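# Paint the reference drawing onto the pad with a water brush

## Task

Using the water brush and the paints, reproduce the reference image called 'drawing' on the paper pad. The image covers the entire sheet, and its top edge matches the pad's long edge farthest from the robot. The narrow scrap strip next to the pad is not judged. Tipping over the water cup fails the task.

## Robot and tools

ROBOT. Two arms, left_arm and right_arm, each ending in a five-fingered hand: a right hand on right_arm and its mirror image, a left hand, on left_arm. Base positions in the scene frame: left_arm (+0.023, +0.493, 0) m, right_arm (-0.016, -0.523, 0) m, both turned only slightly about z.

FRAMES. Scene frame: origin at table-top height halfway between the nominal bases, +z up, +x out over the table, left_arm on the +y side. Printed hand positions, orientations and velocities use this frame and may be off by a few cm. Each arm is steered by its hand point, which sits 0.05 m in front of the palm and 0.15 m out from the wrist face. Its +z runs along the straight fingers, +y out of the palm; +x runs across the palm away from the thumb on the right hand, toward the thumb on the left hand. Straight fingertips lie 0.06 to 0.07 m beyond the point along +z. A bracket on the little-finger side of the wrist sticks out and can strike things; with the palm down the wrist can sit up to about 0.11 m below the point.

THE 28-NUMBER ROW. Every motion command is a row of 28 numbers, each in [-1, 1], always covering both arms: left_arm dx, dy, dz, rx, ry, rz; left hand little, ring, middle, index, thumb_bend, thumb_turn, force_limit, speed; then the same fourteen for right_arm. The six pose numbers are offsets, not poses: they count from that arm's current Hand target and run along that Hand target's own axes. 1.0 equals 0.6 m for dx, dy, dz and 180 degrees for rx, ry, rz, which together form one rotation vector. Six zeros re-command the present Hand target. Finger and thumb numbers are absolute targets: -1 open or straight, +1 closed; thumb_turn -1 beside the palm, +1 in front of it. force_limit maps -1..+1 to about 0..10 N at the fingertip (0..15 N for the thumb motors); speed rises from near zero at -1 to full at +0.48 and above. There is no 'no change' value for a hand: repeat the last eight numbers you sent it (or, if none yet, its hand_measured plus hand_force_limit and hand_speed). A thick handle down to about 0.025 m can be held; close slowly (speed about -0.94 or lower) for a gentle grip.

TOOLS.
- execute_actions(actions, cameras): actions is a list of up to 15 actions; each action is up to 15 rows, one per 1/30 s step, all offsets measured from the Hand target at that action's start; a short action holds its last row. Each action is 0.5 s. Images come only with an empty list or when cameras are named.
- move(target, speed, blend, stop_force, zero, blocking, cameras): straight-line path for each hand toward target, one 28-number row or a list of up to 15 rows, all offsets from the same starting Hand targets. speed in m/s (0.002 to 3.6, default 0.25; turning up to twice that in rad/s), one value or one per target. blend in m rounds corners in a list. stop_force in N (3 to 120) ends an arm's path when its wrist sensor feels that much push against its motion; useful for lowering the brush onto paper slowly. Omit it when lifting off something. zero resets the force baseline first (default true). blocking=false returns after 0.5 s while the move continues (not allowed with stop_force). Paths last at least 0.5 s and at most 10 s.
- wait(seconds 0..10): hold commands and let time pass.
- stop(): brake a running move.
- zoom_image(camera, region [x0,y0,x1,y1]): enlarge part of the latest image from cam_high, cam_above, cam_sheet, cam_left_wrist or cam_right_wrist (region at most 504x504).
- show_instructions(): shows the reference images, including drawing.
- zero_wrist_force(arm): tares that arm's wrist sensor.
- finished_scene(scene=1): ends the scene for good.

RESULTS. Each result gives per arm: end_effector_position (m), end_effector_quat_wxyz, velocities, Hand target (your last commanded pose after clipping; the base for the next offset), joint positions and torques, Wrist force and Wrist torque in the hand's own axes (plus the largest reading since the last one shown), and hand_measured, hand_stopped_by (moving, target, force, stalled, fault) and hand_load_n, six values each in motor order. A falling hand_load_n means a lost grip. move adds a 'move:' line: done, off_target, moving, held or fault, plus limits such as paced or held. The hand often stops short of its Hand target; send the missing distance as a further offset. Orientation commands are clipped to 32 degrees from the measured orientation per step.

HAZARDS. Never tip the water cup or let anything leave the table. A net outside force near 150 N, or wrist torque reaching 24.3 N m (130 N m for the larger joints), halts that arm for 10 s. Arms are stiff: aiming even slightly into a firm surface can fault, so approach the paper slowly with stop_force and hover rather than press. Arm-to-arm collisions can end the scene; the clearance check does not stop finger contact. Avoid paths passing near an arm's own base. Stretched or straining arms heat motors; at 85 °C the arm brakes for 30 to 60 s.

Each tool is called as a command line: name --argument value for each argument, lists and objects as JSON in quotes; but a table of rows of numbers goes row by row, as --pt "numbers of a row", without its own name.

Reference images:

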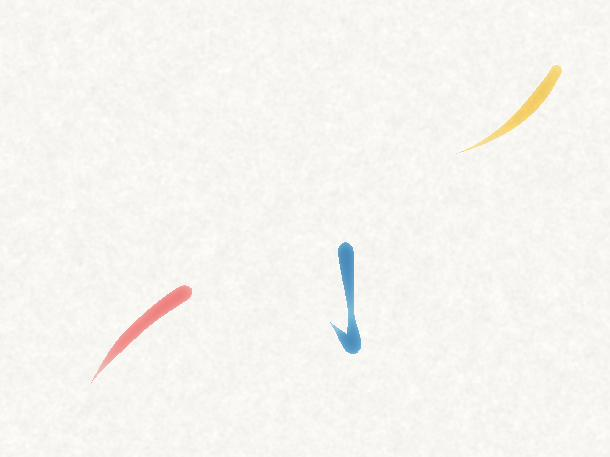

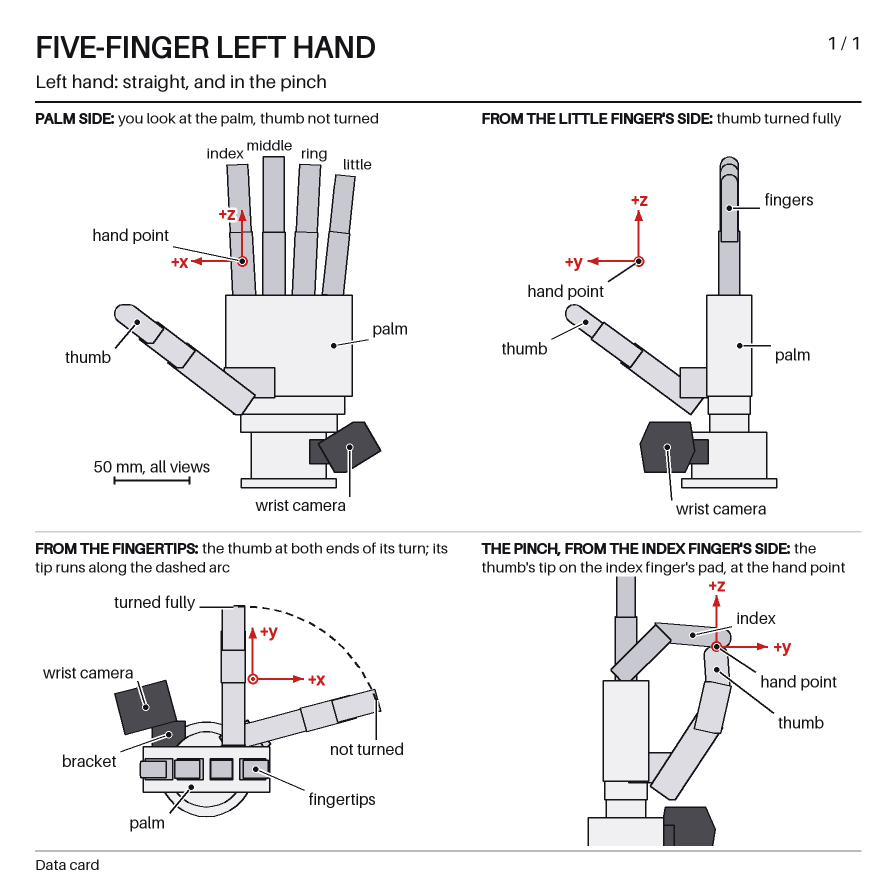

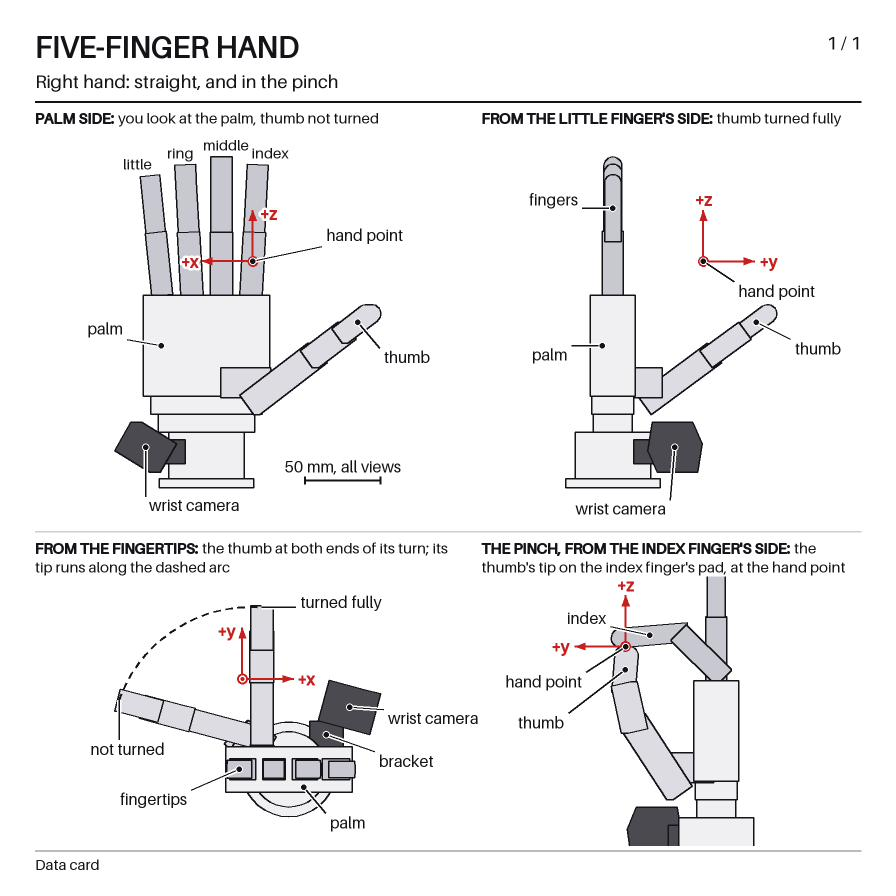

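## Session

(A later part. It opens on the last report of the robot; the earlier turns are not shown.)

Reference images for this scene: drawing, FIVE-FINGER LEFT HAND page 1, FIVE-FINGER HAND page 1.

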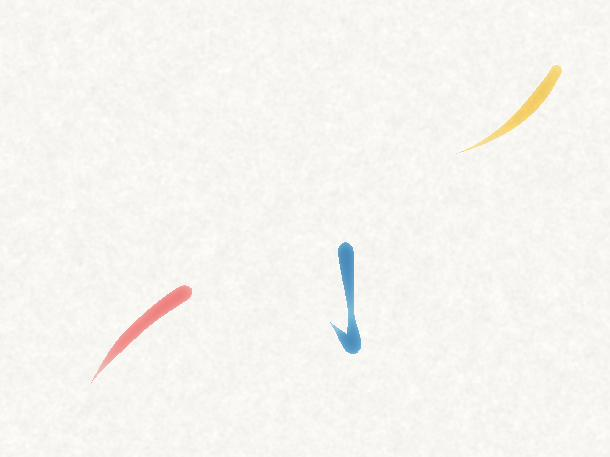

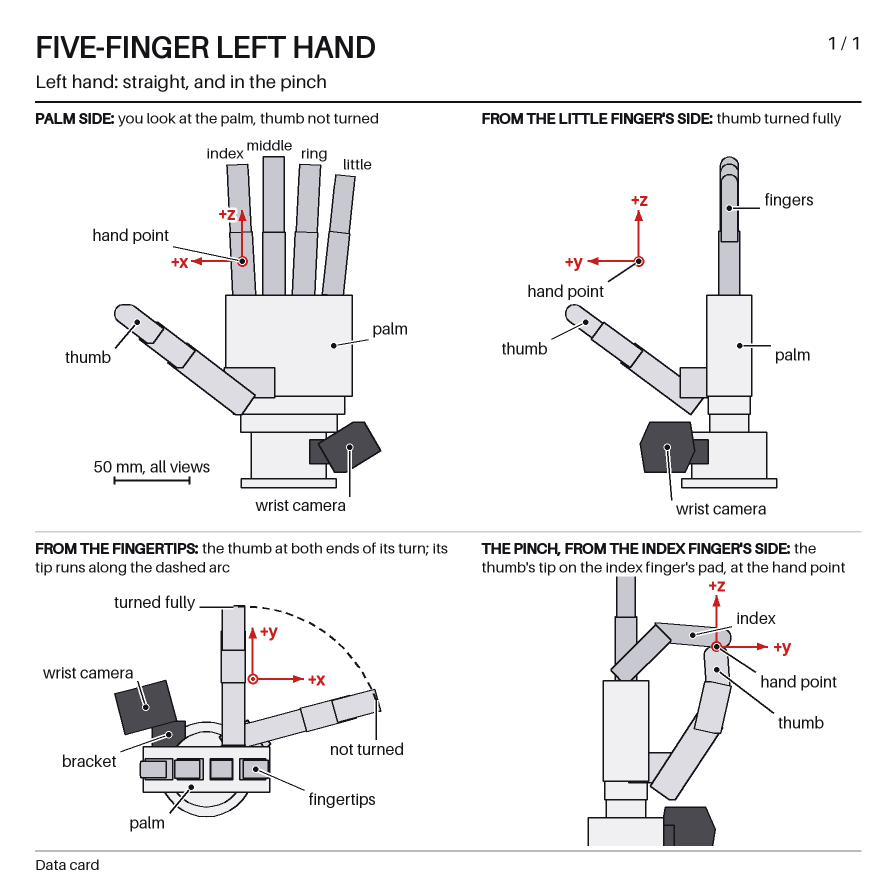

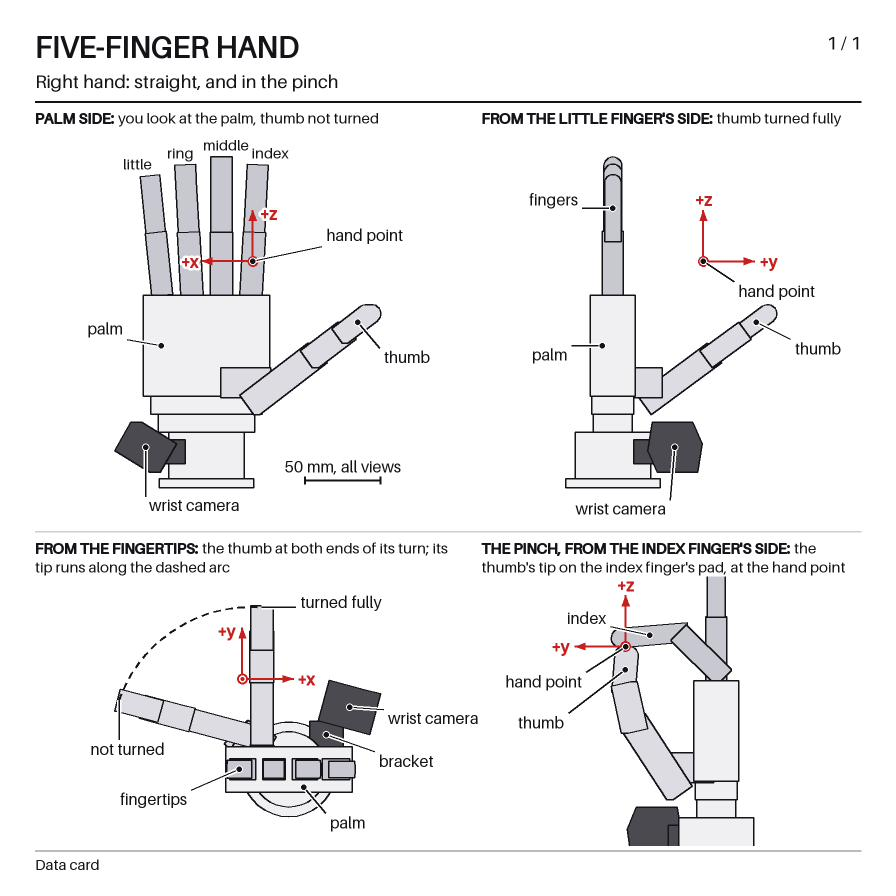

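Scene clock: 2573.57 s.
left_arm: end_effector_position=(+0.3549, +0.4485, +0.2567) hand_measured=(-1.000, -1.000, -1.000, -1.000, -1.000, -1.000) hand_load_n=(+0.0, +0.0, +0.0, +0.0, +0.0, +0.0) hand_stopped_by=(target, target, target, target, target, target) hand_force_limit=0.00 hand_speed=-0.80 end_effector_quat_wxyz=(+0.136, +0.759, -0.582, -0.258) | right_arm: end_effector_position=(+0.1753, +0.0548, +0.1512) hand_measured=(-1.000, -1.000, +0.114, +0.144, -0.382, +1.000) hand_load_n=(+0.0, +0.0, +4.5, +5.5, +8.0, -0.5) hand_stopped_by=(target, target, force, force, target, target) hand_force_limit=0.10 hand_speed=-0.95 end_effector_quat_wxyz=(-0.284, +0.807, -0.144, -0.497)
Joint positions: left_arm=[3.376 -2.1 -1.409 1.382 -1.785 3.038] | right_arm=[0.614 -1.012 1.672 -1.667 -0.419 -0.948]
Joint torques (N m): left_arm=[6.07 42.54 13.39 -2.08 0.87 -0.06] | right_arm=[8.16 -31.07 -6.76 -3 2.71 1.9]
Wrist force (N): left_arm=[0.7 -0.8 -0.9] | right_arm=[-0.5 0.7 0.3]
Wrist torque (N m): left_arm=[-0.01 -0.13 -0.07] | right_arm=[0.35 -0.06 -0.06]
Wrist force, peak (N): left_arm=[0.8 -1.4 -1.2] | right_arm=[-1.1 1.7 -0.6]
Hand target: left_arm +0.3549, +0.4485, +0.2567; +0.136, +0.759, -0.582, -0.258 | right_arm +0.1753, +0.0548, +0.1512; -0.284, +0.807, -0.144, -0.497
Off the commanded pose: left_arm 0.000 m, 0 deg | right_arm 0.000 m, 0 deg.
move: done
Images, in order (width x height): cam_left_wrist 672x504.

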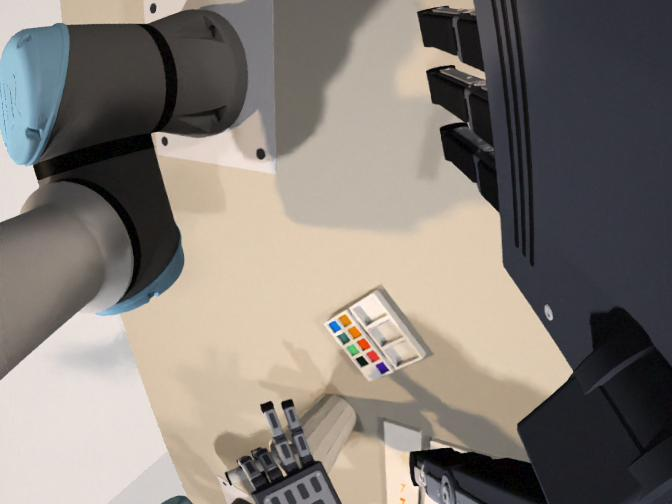

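move --pt "0 0 0 0 0 0 -1 -1 -1 -1 -1 -1 0 -0.8 -0.21855 -0.0783 -0.08498 0 0 0 -1 -1 0.5 0.5 -0.38 1 0.1 -0.95" --pt "0 0 0 0 0 0 -1 -1 -1 -1 -1 -1 0 -0.8 -0.17872 -0.2853 0.0033 0 0 0 -1 -1 0.5 0.5 -0.38 1 0.1 -0.95" --pt "0 0 0 0 0 0 -1 -1 -1 -1 -1 -1 0 -0.8 0.07844 -0.19317 0.10329 0 0 0 -1 -1 0.5 0.5 -0.38 1 0.1 -0.95" --speed '[0.2, 0.25, 0.2]' --blend '[0.01, 0.02, 0]' --cameras '["cam_left_wrist"]'

zoom_image --camera "cam_left_wrist" --region '[335, 325, 395, 385]'

Scene clock: 2587.13 s.
left_arm: end_effector_position=(+0.3549, +0.4485, +0.2567) hand_measured=(-1.000, -1.000, -1.000, -1.000, -1.000, -1.000) hand_load_n=(+0.0, +0.0, +0.0, +0.0, +0.0, +0.0) hand_stopped_by=(target, target, target, target, target, target) hand_force_limit=0.00 hand_speed=-0.80 end_effector_quat_wxyz=(+0.136, +0.759, -0.582, -0.258) | right_arm: end_effector_position=(+0.2124, +0.1868, +0.1249) hand_measured=(-1.000, -1.000, +0.114, +0.144, -0.382, +1.000) hand_load_n=(+0.0, +0.0, +4.5, +5.5, +8.0, -0.5) hand_stopped_by=(target, target, force, force, target, target) hand_force_limit=0.10 hand_speed=-0.95 end_effector_quat_wxyz=(-0.284, +0.807, -0.144, -0.497)
Joint positions: left_arm=[3.376 -2.1 -1.409 1.382 -1.785 3.038] | right_arm=[0.727 -0.717 1.275 -1.813 -0.371 -0.681]
Joint torques (N m): left_arm=[6.6 42.03 12.65 -2.21 0.88 0.04] | right_arm=[6.46 -42.98 -8.43 -3.49 2.75 1.77]
Wrist force (N): left_arm=[0.6 -1.1 -0.9] | right_arm=[-0.2 0.4 0.3]
Wrist torque (N m): left_arm=[-0.05 -0.11 -0.08] | right_arm=[0.31 -0.10 -0.04]
Wrist force, peak (N): left_arm=[1.0 -1.5 -0.7] | right_arm=[-1.5 1.6 -0.5]
Hand target: left_arm +0.3549, +0.4485, +0.2567; +0.136, +0.759, -0.582, -0.258 | right_arm +0.2123, +0.1868, +0.1248; -0.284, +0.807, -0.144, -0.497
Off the commanded pose: left_arm 0.000 m, 0 deg | right_arm 0.000 m, 0 deg.
move: done
Images, in order (width x height): cam_left_wrist 672x504.

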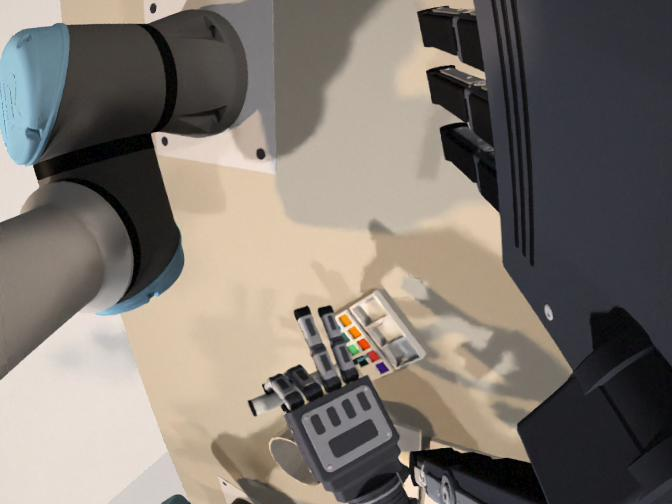

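Scaled by 8.400 from the camera's 672x504 image, which has a finer 960x720 frame.

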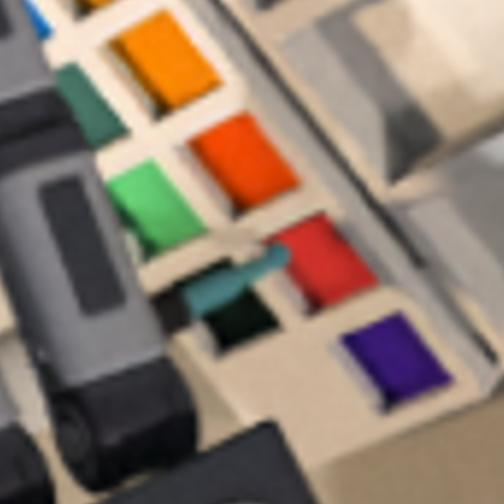

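move --pt "0 0 0 0 0 0 -1 -1 -1 -1 -1 -1 0 -0.8 0.00082 0.00402 -0.00582 0 0 0 -1 -1 0.5 0.5 -0.38 1 0.1 -0.95" --pt "0 0 0 0 0 0 -1 -1 -1 -1 -1 -1 0 -0.8 0.02411 0.01236 0.00323 0 0 0 -1 -1 0.5 0.5 -0.38 1 0.1 -0.95" --pt "0 0 0 0 0 0 -1 -1 -1 -1 -1 -1 0 -0.8 0.02605 0.01021 0.00023 0 0 0 -1 -1 0.5 0.5 -0.38 1 0.1 -0.95" --pt "0 0 0 0 0 0 -1 -1 -1 -1 -1 -1 0 -0.8 0.02432 0.00904 0.00574 0 0 0 -1 -1 0.5 0.5 -0.38 1 0.1 -0.95" --pt "0 0 0 0 0 0 -1 -1 -1 -1 -1 -1 0 -0.8 0.02217 0.01451 0.00623 0 0 0 -1 -1 0.5 0.5 -0.38 1 0.1 -0.95" --pt "0 0 0 0 0 0 -1 -1 -1 -1 -1 -1 0 -0.8 0.0239 0.01568 0.00072 0 0 0 -1 -1 0.5 0.5 -0.38 1 0.1 -0.95" --pt "0 0 0 0 0 0 -1 -1 -1 -1 -1 -1 0 -0.8 0.02605 0.01021 0.00023 0 0 0 -1 -1 0.5 0.5 -0.38 1 0.1 -0.95" --pt "0 0 0 0 0 0 -1 -1 -1 -1 -1 -1 0 -0.8 0.02432 0.00904 0.00574 0 0 0 -1 -1 0.5 0.5 -0.38 1 0.1 -0.95" --pt "0 0 0 0 0 0 -1 -1 -1 -1 -1 -1 0 -0.8 0.02217 0.01451 0.00623 0 0 0 -1 -1 0.5 0.5 -0.38 1 0.1 -0.95" --pt "0 0 0 0 0 0 -1 -1 -1 -1 -1 -1 0 -0.8 0.0239 0.01568 0.00072 0 0 0 -1 -1 0.5 0.5 -0.38 1 0.1 -0.95" --pt "0 0 0 0 0 0 -1 -1 -1 -1 -1 -1 0 -0.8 0.02605 0.01021 0.00023 0 0 0 -1 -1 0.5 0.5 -0.38 1 0.1 -0.95" --pt "0 0 0 0 0 0 -1 -1 -1 -1 -1 -1 0 -0.8 0.02432 0.00904 0.00574 0 0 0 -1 -1 0.5 0.5 -0.38 1 0.1 -0.95" --pt "0 0 0 0 0 0 -1 -1 -1 -1 -1 -1 0 -0.8 0.02217 0.01451 0.00623 0 0 0 -1 -1 0.5 0.5 -0.38 1 0.1 -0.95" --pt "0 0 0 0 0 0 -1 -1 -1 -1 -1 -1 0 -0.8 0.0239 0.01568 0.00072 0 0 0 -1 -1 0.5 0.5 -0.38 1 0.1 -0.95" --pt "0 0 0 0 0 0 -1 -1 -1 -1 -1 -1 0 -0.8 0.02411 0.01236 0.00323 0 0 0 -1 -1 0.5 0.5 -0.38 1 0.1 -0.95" --speed '[0.05, 0.04, 0.02,0.02,0.02,0.02,0.02,0.02,0.02,0.02,0.02,0.02,0.02,0.02,0.02]' --blend '[0.001, 0.0005, 0.0007,0.0007,0.0007,0.0007,0.0007,0.0007,0.0007,0.0007,0.0007,0.0007,0.0007,0.0007,0]' --cameras '["cam_left_wrist"]'

zoom_image --camera "cam_left_wrist" --region '[350, 340, 390, 380]'

Scene clock: 2614.07 s.
left_arm: end_effector_position=(+0.3549, +0.4485, +0.2567) hand_measured=(-1.000, -1.000, -1.000, -1.000, -1.000, -1.000) hand_load_n=(+0.0, +0.0, +0.0, +0.0, +0.0, +0.0) hand_stopped_by=(target, target, target, target, target, target) hand_force_limit=0.00 hand_speed=-0.80 end_effector_quat_wxyz=(+0.136, +0.759, -0.582, -0.258) | right_arm: end_effector_position=(+0.2138, +0.1827, +0.1090) hand_measured=(-1.000, -1.000, +0.114, +0.144, -0.382, +1.000) hand_load_n=(+0.0, +0.0, +4.5, +5.5, +8.0, -0.5) hand_stopped_by=(target, target, force, force, target, target) hand_force_limit=0.10 hand_speed=-0.95 end_effector_quat_wxyz=(-0.284, +0.807, -0.144, -0.497)
Joint positions: left_arm=[3.376 -2.1 -1.409 1.382 -1.785 3.038] | right_arm=[0.722 -0.701 1.289 -1.829 -0.372 -0.695]
Joint torques (N m): left_arm=[6.04 41.38 13.34 -2.21 0.78 0.09] | right_arm=[8.62 -42.81 -32.39 -2.18 2.81 1.8]
Wrist force (N): left_arm=[0.6 -1.1 -1.0] | right_arm=[-0.2 0.7 0.4]
Wrist torque (N m): left_arm=[-0.05 -0.11 -0.08] | right_arm=[0.35 -0.10 -0.03]
Wrist force, peak (N): left_arm=[0.8 -1.4 -1.0] | right_arm=[-0.3 0.7 1.2]
Hand target: left_arm +0.3549, +0.4485, +0.2567; +0.136, +0.759, -0.582, -0.258 | right_arm +0.2138, +0.1828, +0.1090; -0.284, +0.807, -0.144, -0.497
Off the commanded pose: left_arm 0.000 m, 0 deg | right_arm 0.000 m, 0 deg.
move: done
Images, in order (width x height): cam_left_wrist 672x504.

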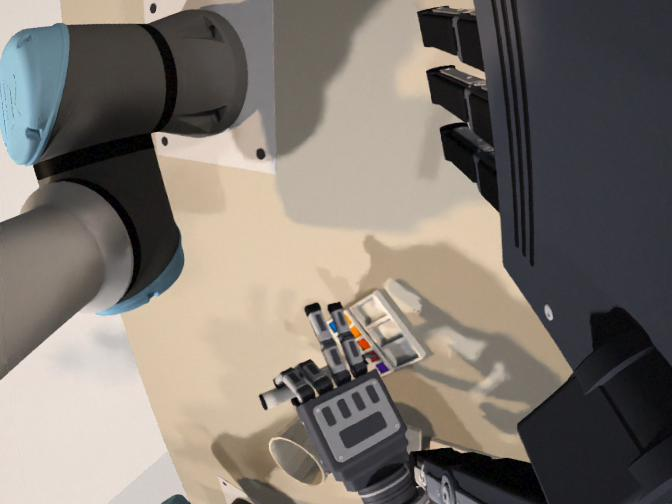

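Scaled by 12.600 from the camera's 672x504 image, which has a finer 960x720 frame.

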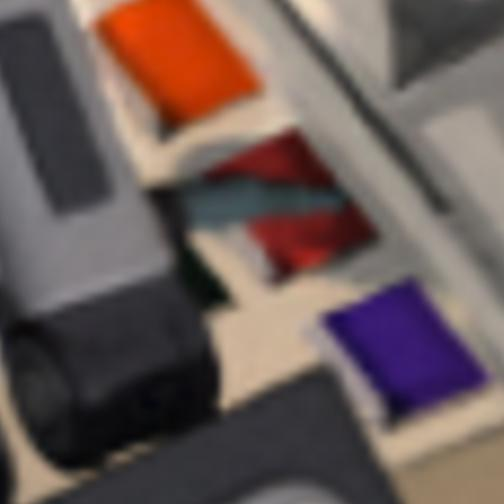

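move --pt "0 0 0 0 0 0 -1 -1 -1 -1 -1 -1 0 -0.8 0.00078 -0.00086 -0.0012 0 0 0 -1 -1 0.5 0.5 -0.38 1 0.1 -0.95" --pt "0 0 0 0 0 0 -1 -1 -1 -1 -1 -1 0 -0.8 -0.00095 -0.00203 0.00431 0 0 0 -1 -1 0.5 0.5 -0.38 1 0.1 -0.95" --pt "0 0 0 0 0 0 -1 -1 -1 -1 -1 -1 0 -0.8 -0.0031 0.00344 0.0048 0 0 0 -1 -1 0.5 0.5 -0.38 1 0.1 -0.95" --pt "0 0 0 0 0 0 -1 -1 -1 -1 -1 -1 0 -0.8 -0.00137 0.00461 -0.00071 0 0 0 -1 -1 0.5 0.5 -0.38 1 0.1 -0.95" --pt "0 0 0 0 0 0 -1 -1 -1 -1 -1 -1 0 -0.8 0.00078 -0.00086 -0.0012 0 0 0 -1 -1 0.5 0.5 -0.38 1 0.1 -0.95" --pt "0 0 0 0 0 0 -1 -1 -1 -1 -1 -1 0 -0.8 -0.00095 -0.00203 0.00431 0 0 0 -1 -1 0.5 0.5 -0.38 1 0.1 -0.95" --pt "0 0 0 0 0 0 -1 -1 -1 -1 -1 -1 0 -0.8 -0.0031 0.00344 0.0048 0 0 0 -1 -1 0.5 0.5 -0.38 1 0.1 -0.95" --pt "0 0 0 0 0 0 -1 -1 -1 -1 -1 -1 0 -0.8 -0.00137 0.00461 -0.00071 0 0 0 -1 -1 0.5 0.5 -0.38 1 0.1 -0.95" --pt "0 0 0 0 0 0 -1 -1 -1 -1 -1 -1 0 -0.8 0.00078 -0.00086 -0.0012 0 0 0 -1 -1 0.5 0.5 -0.38 1 0.1 -0.95" --pt "0 0 0 0 0 0 -1 -1 -1 -1 -1 -1 0 -0.8 -0.00095 -0.00203 0.00431 0 0 0 -1 -1 0.5 0.5 -0.38 1 0.1 -0.95" --pt "0 0 0 0 0 0 -1 -1 -1 -1 -1 -1 0 -0.8 -0.0031 0.00344 0.0048 0 0 0 -1 -1 0.5 0.5 -0.38 1 0.1 -0.95" --pt "0 0 0 0 0 0 -1 -1 -1 -1 -1 -1 0 -0.8 -0.00137 0.00461 -0.00071 0 0 0 -1 -1 0.5 0.5 -0.38 1 0.1 -0.95" --pt "0 0 0 0 0 0 -1 -1 -1 -1 -1 -1 0 -0.8 0.00078 -0.00086 -0.0012 0 0 0 -1 -1 0.5 0.5 -0.38 1 0.1 -0.95" --pt "0 0 0 0 0 0 -1 -1 -1 -1 -1 -1 0 -0.8 -0.00095 -0.00203 0.00431 0 0 0 -1 -1 0.5 0.5 -0.38 1 0.1 -0.95" --pt "0 0 0 0 0 0 -1 -1 -1 -1 -1 -1 0 -0.8 -0.00116 0.00129 0.0018 0 0 0 -1 -1 0.5 0.5 -0.38 1 0.1 -0.95" --speed 0.015 --blend '[0.0007,0.0007,0.0007,0.0007,0.0007,0.0007,0.0007,0.0007,0.0007,0.0007,0.0007,0.0007,0.0007,0.0007,0]' --cameras '["cam_left_wrist"]'

zoom_image --camera "cam_left_wrist" --region '[350, 340, 390, 380]'

Scene clock: 2632.40 s.
left_arm: end_effector_position=(+0.3549, +0.4485, +0.2567) hand_measured=(-1.000, -1.000, -1.000, -1.000, -1.000, -1.000) hand_load_n=(+0.0, +0.0, +0.0, +0.0, +0.0, +0.0) hand_stopped_by=(target, target, target, target, target, target) hand_force_limit=0.00 hand_speed=-0.80 end_effector_quat_wxyz=(+0.136, +0.759, -0.582, -0.258) | right_arm: end_effector_position=(+0.2123, +0.1829, +0.1090) hand_measured=(-1.000, -1.000, +0.114, +0.144, -0.382, +1.000) hand_load_n=(+0.0, +0.0, +4.5, +5.5, +8.0, -0.5) hand_stopped_by=(target, target, force, force, target, target) hand_force_limit=0.10 hand_speed=-0.95 end_effector_quat_wxyz=(-0.284, +0.807, -0.144, -0.497)
Joint positions: left_arm=[3.376 -2.1 -1.409 1.382 -1.785 3.038] | right_arm=[0.723 -0.703 1.293 -1.835 -0.372 -0.691]
Joint torques (N m): left_arm=[5.36 39.91 13.85 -2.15 0.74 -0.03] | right_arm=[-9.39 -69.18 -7.92 -0.06 0.08 -1.99]
Wrist force (N): left_arm=[0.7 -1.1 -0.9] | right_arm=[-0.1 0.6 0.4]
Wrist torque (N m): left_arm=[-0.05 -0.13 -0.07] | right_arm=[0.33 -0.12 0.09]
Wrist force, peak (N): left_arm=[0.9 -1.5 -1.1] | right_arm=[-0.4 0.7 0.8]
Hand target: left_arm +0.3549, +0.4485, +0.2567; +0.136, +0.759, -0.582, -0.258 | right_arm +0.2123, +0.1828, +0.1090; -0.284, +0.807, -0.144, -0.497
Off the commanded pose: left_arm 0.000 m, 0 deg | right_arm 0.000 m, 0 deg.
move: done; blend cut to 0.0005 m at target 1
Images, in order (width x height): cam_left_wrist 672x504.

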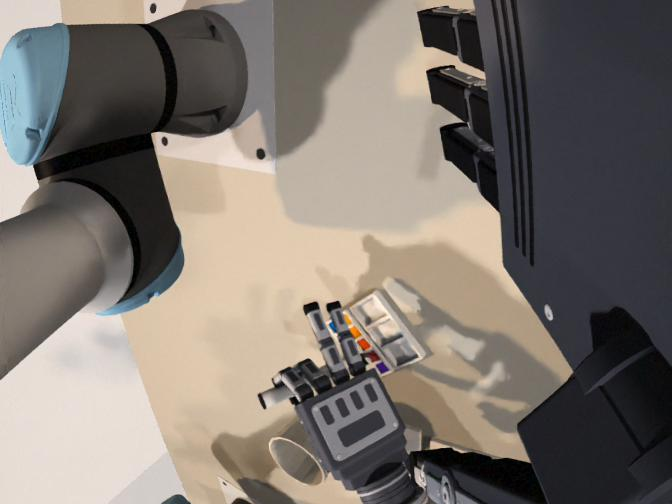

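Scaled by 12.600 from the camera's 672x504 image, which has a finer 960x720 frame.

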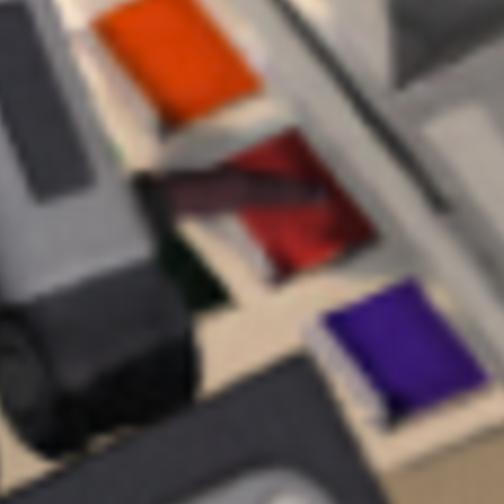

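move --pt "0 0 0 0 0 0 -1 -1 -1 -1 -1 -1 0 -0.8 -0.252 -0.0903 -0.098 0 0 0 -1 -1 0.5 0.5 -0.38 1 0.1 -0.95" --pt "0 0 0 0 0 0 -1 -1 -1 -1 -1 -1 0 -0.8 -0.198 0.26333 -0.56278 0.22105 0.0792 0.08595 -1 -1 0.5 0.5 -0.38 1 0.1 -0.95" --pt "0 0 0 0 0 0 -1 -1 -1 -1 -1 -1 0 -0.8 0.03042 0.34517 -0.47397 0.22105 0.0792 0.08595 -1 -1 0.5 0.5 -0.38 1 0.1 -0.95" --speed '[0.25, 0.28, 0.2]' --blend '[0.02, 0.02, 0]' --cameras '[]'

move --pt "0 0 0 0 0 0 -1 -1 -1 -1 -1 -1 0 -0.8 0.03246 0.01159 0.01259 0 0 0 -1 -1 0.5 0.5 -0.38 1 0.1 -0.95" --pt "0 0 0 0 0 0 -1 -1 -1 -1 -1 -1 0 -0.8 0.02222 0.02425 0.02737 0 0 0 -1 -1 0.5 0.5 -0.38 1 0.1 -0.95" --pt "0 0 0 0 0 0 -1 -1 -1 -1 -1 -1 0 -0.8 0.00228 0.02527 0.02919 0 0 0 -1 -1 0.5 0.5 -0.38 1 0.1 -0.95" --pt "0 0 0 0 0 0 -1 -1 -1 -1 -1 -1 0 -0.8 -0.04492 0.00842 0.01087 0 0 0 -1 -1 0.5 0.5 -0.38 1 0.1 -0.95" --pt "0 0 0 0 0 0 -1 -1 -1 -1 -1 -1 0 -0.8 -0.12007 -0.00777 -0.24243 0 0 0 -1 -1 0.5 0.5 -0.38 1 0.1 -0.95" --speed '[0.05, 0.03, 0.03, 0.1, 0.25]' --blend '[0, 0.001, 0.001, 0.005, 0]' --cameras '["cam_sheet", "cam_above"]'

zoom_image --camera "cam_sheet" --region '[280, 330, 380, 390]'

Scene clock: 2660.30 s.
left_arm: end_effector_position=(+0.3549, +0.4485, +0.2567) hand_measured=(-1.000, -1.000, -1.000, -1.000, -1.000, -1.000) hand_load_n=(+0.0, +0.0, +0.0, +0.0, +0.0, +0.0) hand_stopped_by=(target, target, target, target, target, target) hand_force_limit=0.00 hand_speed=-0.80 end_effector_quat_wxyz=(+0.136, +0.759, -0.582, -0.258) | right_arm: end_effector_position=(+0.3188, -0.1526, +0.1254) hand_measured=(-1.000, -1.000, +0.114, +0.144, -0.382, +1.000) hand_load_n=(+0.0, +0.0, +4.5, +5.5, +8.0, -0.5) hand_stopped_by=(target, target, force, force, target, target) hand_force_limit=0.10 hand_speed=-0.95 end_effector_quat_wxyz=(-0.453, +0.691, -0.442, -0.350)
Joint positions: left_arm=[3.376 -2.1 -1.409 1.382 -1.785 3.038] | right_arm=[-0.011 -1.246 2.307 -2.436 -0.359 -0.553]
Joint torques (N m): left_arm=[4.31 38.9 14.04 -2.4 0.71 -0.33] | right_arm=[8.71 -14.97 -1.06 -3.54 2.61 2.05]
Wrist force (N): left_arm=[0.5 -1.2 -1.0] | right_arm=[-0.4 0.5 0.5]
Wrist torque (N m): left_arm=[-0.06 -0.10 -0.08] | right_arm=[0.30 -0.07 -0.05]
Wrist force, peak (N): left_arm=[0.5 -1.4 -1.4] | right_arm=[-1.4 -0.9 1.0]
Hand target: left_arm +0.3549, +0.4485, +0.2567; +0.136, +0.759, -0.582, -0.258 | right_arm +0.3188, -0.1526, +0.1254; -0.453, +0.691, -0.442, -0.350
Off the commanded pose: left_arm 0.000 m, 0 deg | right_arm 0.000 m, 0 deg.
move: done
No camera images: "cameras" was empty.

Scene clock: 2663.77 s.
left_arm: end_effector_position=(+0.3549, +0.4485, +0.2567) hand_measured=(-1.000, -1.000, -1.000, -1.000, -1.000, -1.000) hand_load_n=(+0.0, +0.0, +0.0, +0.0, +0.0, +0.0) hand_stopped_by=(target, target, target, target, target, target) hand_force_limit=0.00 hand_speed=-0.80 end_effector_quat_wxyz=(+0.136, +0.759, -0.582, -0.258) | right_arm: end_effector_position=(+0.3089, -0.2665, +0.2407) hand_measured=(-1.000, -1.000, +0.114, +0.144, -0.382, +1.000) hand_load_n=(+0.0, +0.0, +4.5, +5.5, +8.0, -0.5) hand_stopped_by=(target, target, force, force, target, target) hand_force_limit=0.10 hand_speed=-0.95 end_effector_quat_wxyz=(-0.453, +0.691, -0.442, -0.350)
Joint positions: left_arm=[3.376 -2.1 -1.409 1.382 -1.785 3.038] | right_arm=[-0.292 -1.614 2.149 -1.35 -0.494 -1.163]
Joint torques (N m): left_arm=[4.3 38.48 14.76 -2.42 0.73 -0.17] | right_arm=[-8.54 -3.9 -31.06 0.65 -0.34 -1.99]
Wrist force (N): left_arm=[0.5 -1.1 -1.0] | right_arm=[0.0 0.6 0.4]
Wrist torque (N m): left_arm=[-0.05 -0.11 -0.07] | right_arm=[0.32 -0.16 0.07]
Wrist force, peak (N): left_arm=[0.8 -1.4 -1.0] | right_arm=[-0.5 0.7 1.4]
Hand target: left_arm +0.3549, +0.4485, +0.2567; +0.136, +0.759, -0.582, -0.258 | right_arm +0.3089, -0.2665, +0.2407; -0.453, +0.691, -0.442, -0.350
Off the commanded pose: left_arm 0.000 m, 0 deg | right_arm 0.000 m, 0 deg.
move: done
Images, in order (width x height): cam_above 504x504, cam_sheet 504x504.

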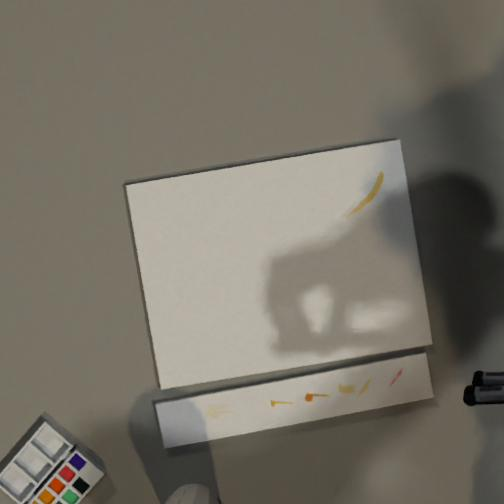

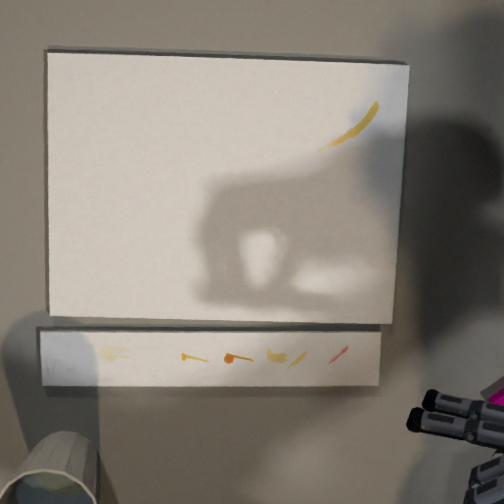

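Scaled by 5.040 from the camera's 504x504 image, which has a finer 720x720 frame.

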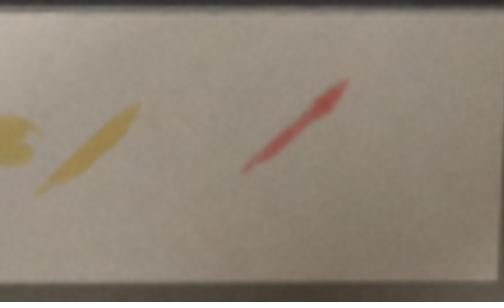

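move --target '[0,0,0,0,0,0,-1,-1,-1,-1,-1,-1,0,-0.8, 0.06220,-0.18167,0.54525,0.02459,0.00878,0.00954,-1,-1,0.5,0.5,-0.38,1,0.1,-0.95]' --speed 0.25 --cameras '["cam_above", "cam_sheet"]'

zoom_image --camera "cam_above" --region '[170, 270, 270, 370]'

Scene clock: 2706.57 s.
left_arm: end_effector_position=(+0.3549, +0.4485, +0.2567) hand_measured=(-1.000, -1.000, -1.000, -1.000, -1.000, -1.000) hand_load_n=(+0.0, +0.0, +0.0, +0.5, +0.0, +0.0) hand_stopped_by=(target, target, target, target, target, target) hand_force_limit=0.00 hand_speed=-0.80 end_effector_quat_wxyz=(+0.136, +0.759, -0.582, -0.258) | right_arm: end_effector_position=(+0.3965, +0.0500, +0.1294) hand_measured=(-1.000, -1.000, +0.114, +0.144, -0.382, +1.000) hand_load_n=(+0.0, +0.0, +4.5, +5.5, +8.0, -0.5) hand_stopped_by=(target, target, force, force, target, target) hand_force_limit=0.10 hand_speed=-0.95 end_effector_quat_wxyz=(-0.468, +0.671, -0.472, -0.330)
Joint positions: left_arm=[3.376 -2.1 -1.409 1.382 -1.785 3.038] | right_arm=[0.354 -0.809 1.824 -3.376 -0.512 0.514]
Joint torques (N m): left_arm=[4.83 39.13 13.42 -2.47 0.86 -0.21] | right_arm=[9.04 -32.48 -25.45 -3.74 -0.33 1.75]
Wrist force (N): left_arm=[0.5 -0.9 -0.8] | right_arm=[-0.3 0.8 0.3]
Wrist torque (N m): left_arm=[-0.03 -0.09 -0.08] | right_arm=[0.36 -0.09 -0.04]
Wrist force, peak (N): left_arm=[0.7 -1.4 -1.2] | right_arm=[-0.5 0.4 1.4]
Hand target: left_arm +0.3549, +0.4485, +0.2567; +0.136, +0.759, -0.582, -0.258 | right_arm +0.3965, +0.0500, +0.1294; -0.468, +0.671, -0.472, -0.330
Off the commanded pose: left_arm 0.000 m, 0 deg | right_arm 0.000 m, 0 deg.
move: done
Images, in order (width x height): cam_above 504x504, cam_sheet 504x504.

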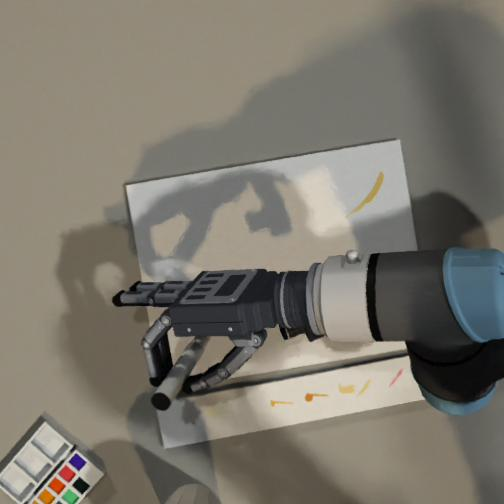

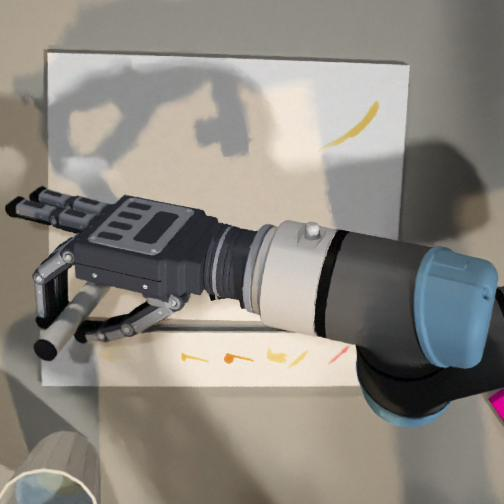

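Scaled by 5.040 from the camera's 504x504 image, which has a finer 720x720 frame.

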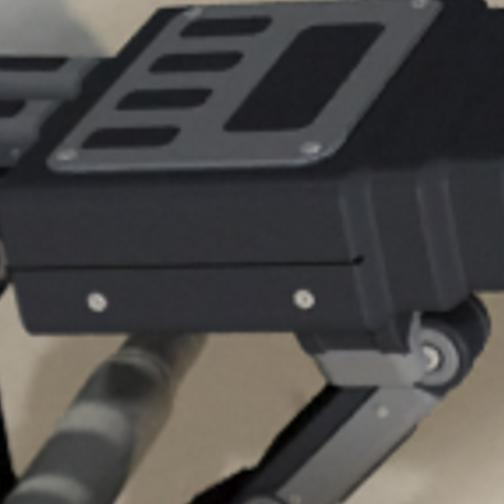

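execute_actions --actions '[]' --cameras '["cam_right_wrist", "cam_left_wrist", "cam_high"]'

Scene clock: 2708.80 s.
left_arm: end_effector_position=(+0.3549, +0.4485, +0.2567) hand_measured=(-1.000, -1.000, -1.000, -1.000, -1.000, -1.000) hand_load_n=(+0.0, -0.5, +0.0, +0.0, +0.0, +0.0) hand_stopped_by=(target, target, target, target, target, target) hand_force_limit=0.00 hand_speed=-0.80 end_effector_quat_wxyz=(+0.136, +0.759, -0.582, -0.258) | right_arm: end_effector_position=(+0.3965, +0.0500, +0.1294) hand_measured=(-1.000, -1.000, +0.114, +0.144, -0.382, +1.000) hand_load_n=(+0.0, +0.0, +4.5, +5.5, +8.0, -0.5) hand_stopped_by=(target, target, force, force, target, target) hand_force_limit=0.10 hand_speed=-0.95 end_effector_quat_wxyz=(-0.468, +0.671, -0.472, -0.330)
Joint positions: left_arm=[3.376 -2.1 -1.409 1.382 -1.785 3.038] | right_arm=[0.354 -0.809 1.824 -3.376 -0.512 0.514]
Joint velocities: within noise
Joint torques (N m): left_arm=[4.87 39.19 14.02 -2.46 0.73 -0.51] | right_arm=[8.37 -32.63 -24.04 -3.54 -0.26 1.86]
Motor temperatures (°C): left_arm=[31 32 32 35 41 34] | right_arm=[35 36 36 40 40 35]
Wrist force (N): left_arm=[0.8 -1.1 -0.7] | right_arm=[-0.4 0.9 0.3]
Wrist torque (N m): left_arm=[-0.07 -0.14 -0.06] | right_arm=[0.38 -0.06 -0.05]
Wrist force, peak (N): left_arm=[0.9 -1.5 -0.9] | right_arm=[-0.4 1.0 0.5]
Hand target: left_arm +0.3549, +0.4485, +0.2567; +0.136, +0.759, -0.582, -0.258 | right_arm +0.3965, +0.0500, +0.1294; -0.468, +0.671, -0.472, -0.330
Off the commanded pose: left_arm 0.000 m, 0 deg | right_arm 0.000 m, 0 deg.
Images, in order (width x height): cam_high 504x504, cam_left_wrist 672x504, cam_right_wrist 672x504.

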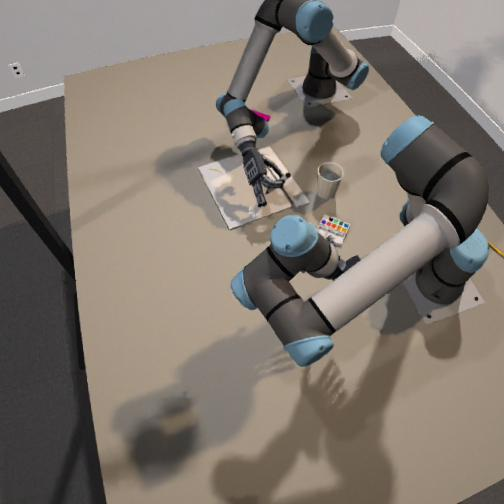

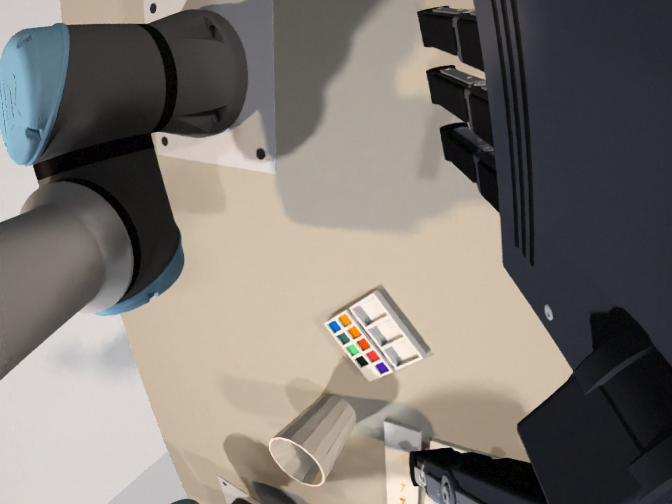

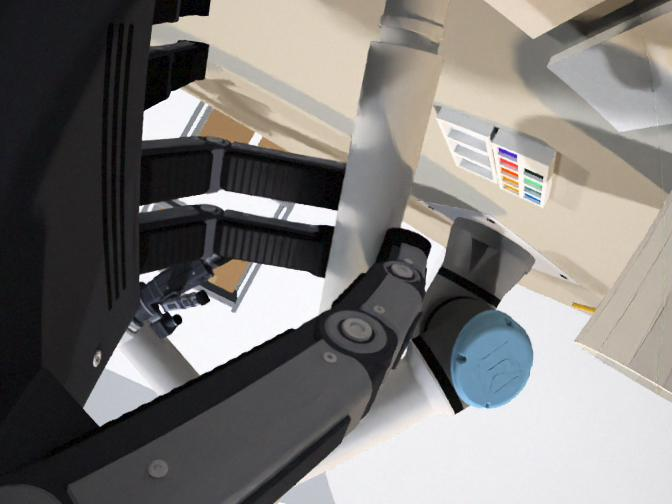

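move --pt "0 0 0 0 0 0 -1 -1 -1 -1 -1 -1 0 -0.8 0.02911 -0.0132 -0.01723 0 0 0 -1 -1 0.5 0.5 -0.38 1 0.1 -0.95" --pt "0 0 0 0 0 0 -1 -1 -1 -1 -1 -1 0 -0.8 0.05272 -0.00477 -0.00807 0 0 0 -1 -1 0.5 0.5 -0.38 1 0.1 -0.95" --pt "0 0 0 0 0 0 -1 -1 -1 -1 -1 -1 0 -0.8 0.04216 0.00712 0.00824 0 0 0 -1 -1 0.5 0.5 -0.38 1 0.1 -0.95" --pt "0 0 0 0 0 0 -1 -1 -1 -1 -1 -1 0 -0.8 0.03358 0.01799 0.02038 0 0 0 -1 -1 0.5 0.5 -0.38 1 0.1 -0.95" --pt "0 0 0 0 0 0 -1 -1 -1 -1 -1 -1 0 -0.8 0.02681 0.02694 0.0296 0 0 0 -1 -1 0.5 0.5 -0.38 1 0.1 -0.95" --pt "0 0 0 0 0 0 -1 -1 -1 -1 -1 -1 0 -0.8 0.00228 0.03824 0.03871 0 0 0 -1 -1 0.5 0.5 -0.38 1 0.1 -0.95" --pt "0 0 0 0 0 0 -1 -1 -1 -1 -1 -1 0 -0.8 -0.01454 0.03223 0.03218 0 0 0 -1 -1 0.5 0.5 -0.38 1 0.1 -0.95" --pt "0 0 0 0 0 0 -1 -1 -1 -1 -1 -1 0 -0.8 -0.07682 0.12812 -0.45483 0 0 0 -1 -1 0.5 0.5 -0.38 1 0.1 -0.95" --speed '[0.06, 0.04, 0.03, 0.03, 0.03, 0.03, 0.06, 0.25]' --blend '[0, 0, 0.001, 0.001, 0.001, 0.001, 0.003, 0]' --cameras '["cam_sheet", "cam_above"]'

zoom_image --camera "cam_sheet" --region '[80, 190, 180, 290]'

Scene clock: 2738.63 s.
left_arm: end_effector_position=(+0.3549, +0.4485, +0.2567) hand_measured=(-1.000, -1.000, -1.000, -1.000, -1.000, -1.000) hand_load_n=(+0.0, +0.0, +0.5, +0.0, +0.0, +0.0) hand_stopped_by=(target, target, target, target, target, target) hand_force_limit=0.00 hand_speed=-0.80 end_effector_quat_wxyz=(+0.136, +0.759, -0.582, -0.258) | right_arm: end_effector_position=(+0.3088, -0.2001, +0.2399) hand_measured=(-1.000, -1.000, +0.114, +0.144, -0.382, +1.000) hand_load_n=(+0.0, +0.0, +5.0, +5.5, +8.0, -0.5) hand_stopped_by=(target, target, force, force, target, target) hand_force_limit=0.10 hand_speed=-0.95 end_effector_quat_wxyz=(-0.468, +0.671, -0.472, -0.330)
Joint positions: left_arm=[3.376 -2.1 -1.409 1.382 -1.785 3.038] | right_arm=[-0.15 -1.638 2.285 -1.892 -0.373 -0.692]
Joint torques (N m): left_arm=[4.66 37.88 14.43 -2.4 0.83 -0.43] | right_arm=[8.81 -2.47 -31.49 -0.3 0.19 -2.04]
Wrist force (N): left_arm=[0.7 -1.3 -0.9] | right_arm=[-0.2 0.6 0.4]
Wrist torque (N m): left_arm=[-0.09 -0.13 -0.06] | right_arm=[0.32 -0.11 0.07]
Wrist force, peak (N): left_arm=[1.0 -1.7 -1.0] | right_arm=[-0.5 0.8 1.7]
Hand target: left_arm +0.3549, +0.4485, +0.2567; +0.136, +0.759, -0.582, -0.258 | right_arm +0.3088, -0.2002, +0.2399; -0.468, +0.671, -0.472, -0.330
Off the commanded pose: left_arm 0.000 m, 0 deg | right_arm 0.000 m, 0 deg.
move: done
Images, in order (width x height): cam_above 504x504, cam_sheet 504x504.

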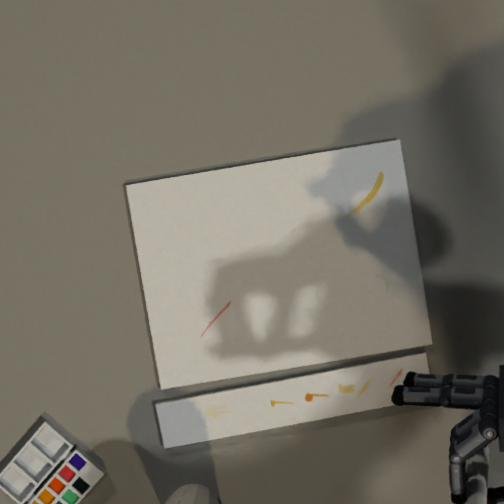

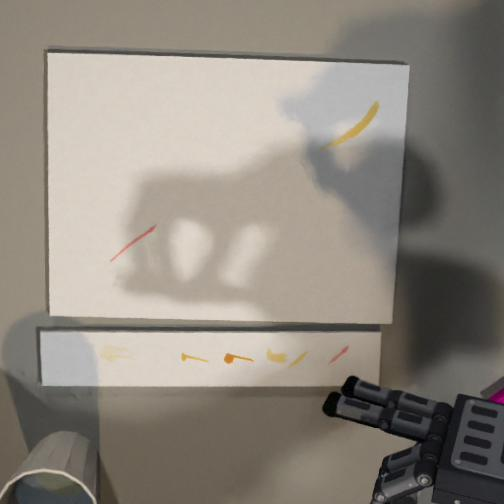

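Scaled by 5.040 from the camera's 504x504 image, which has a finer 720x720 frame.

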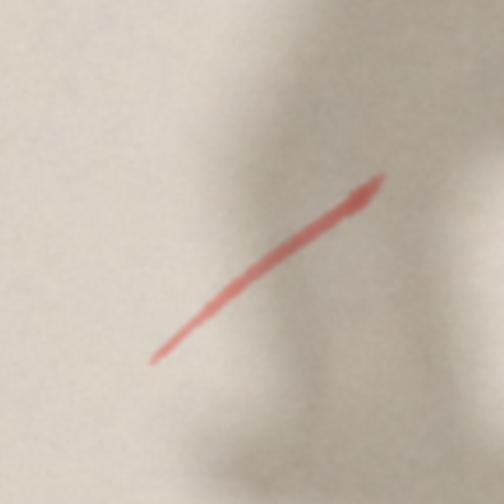

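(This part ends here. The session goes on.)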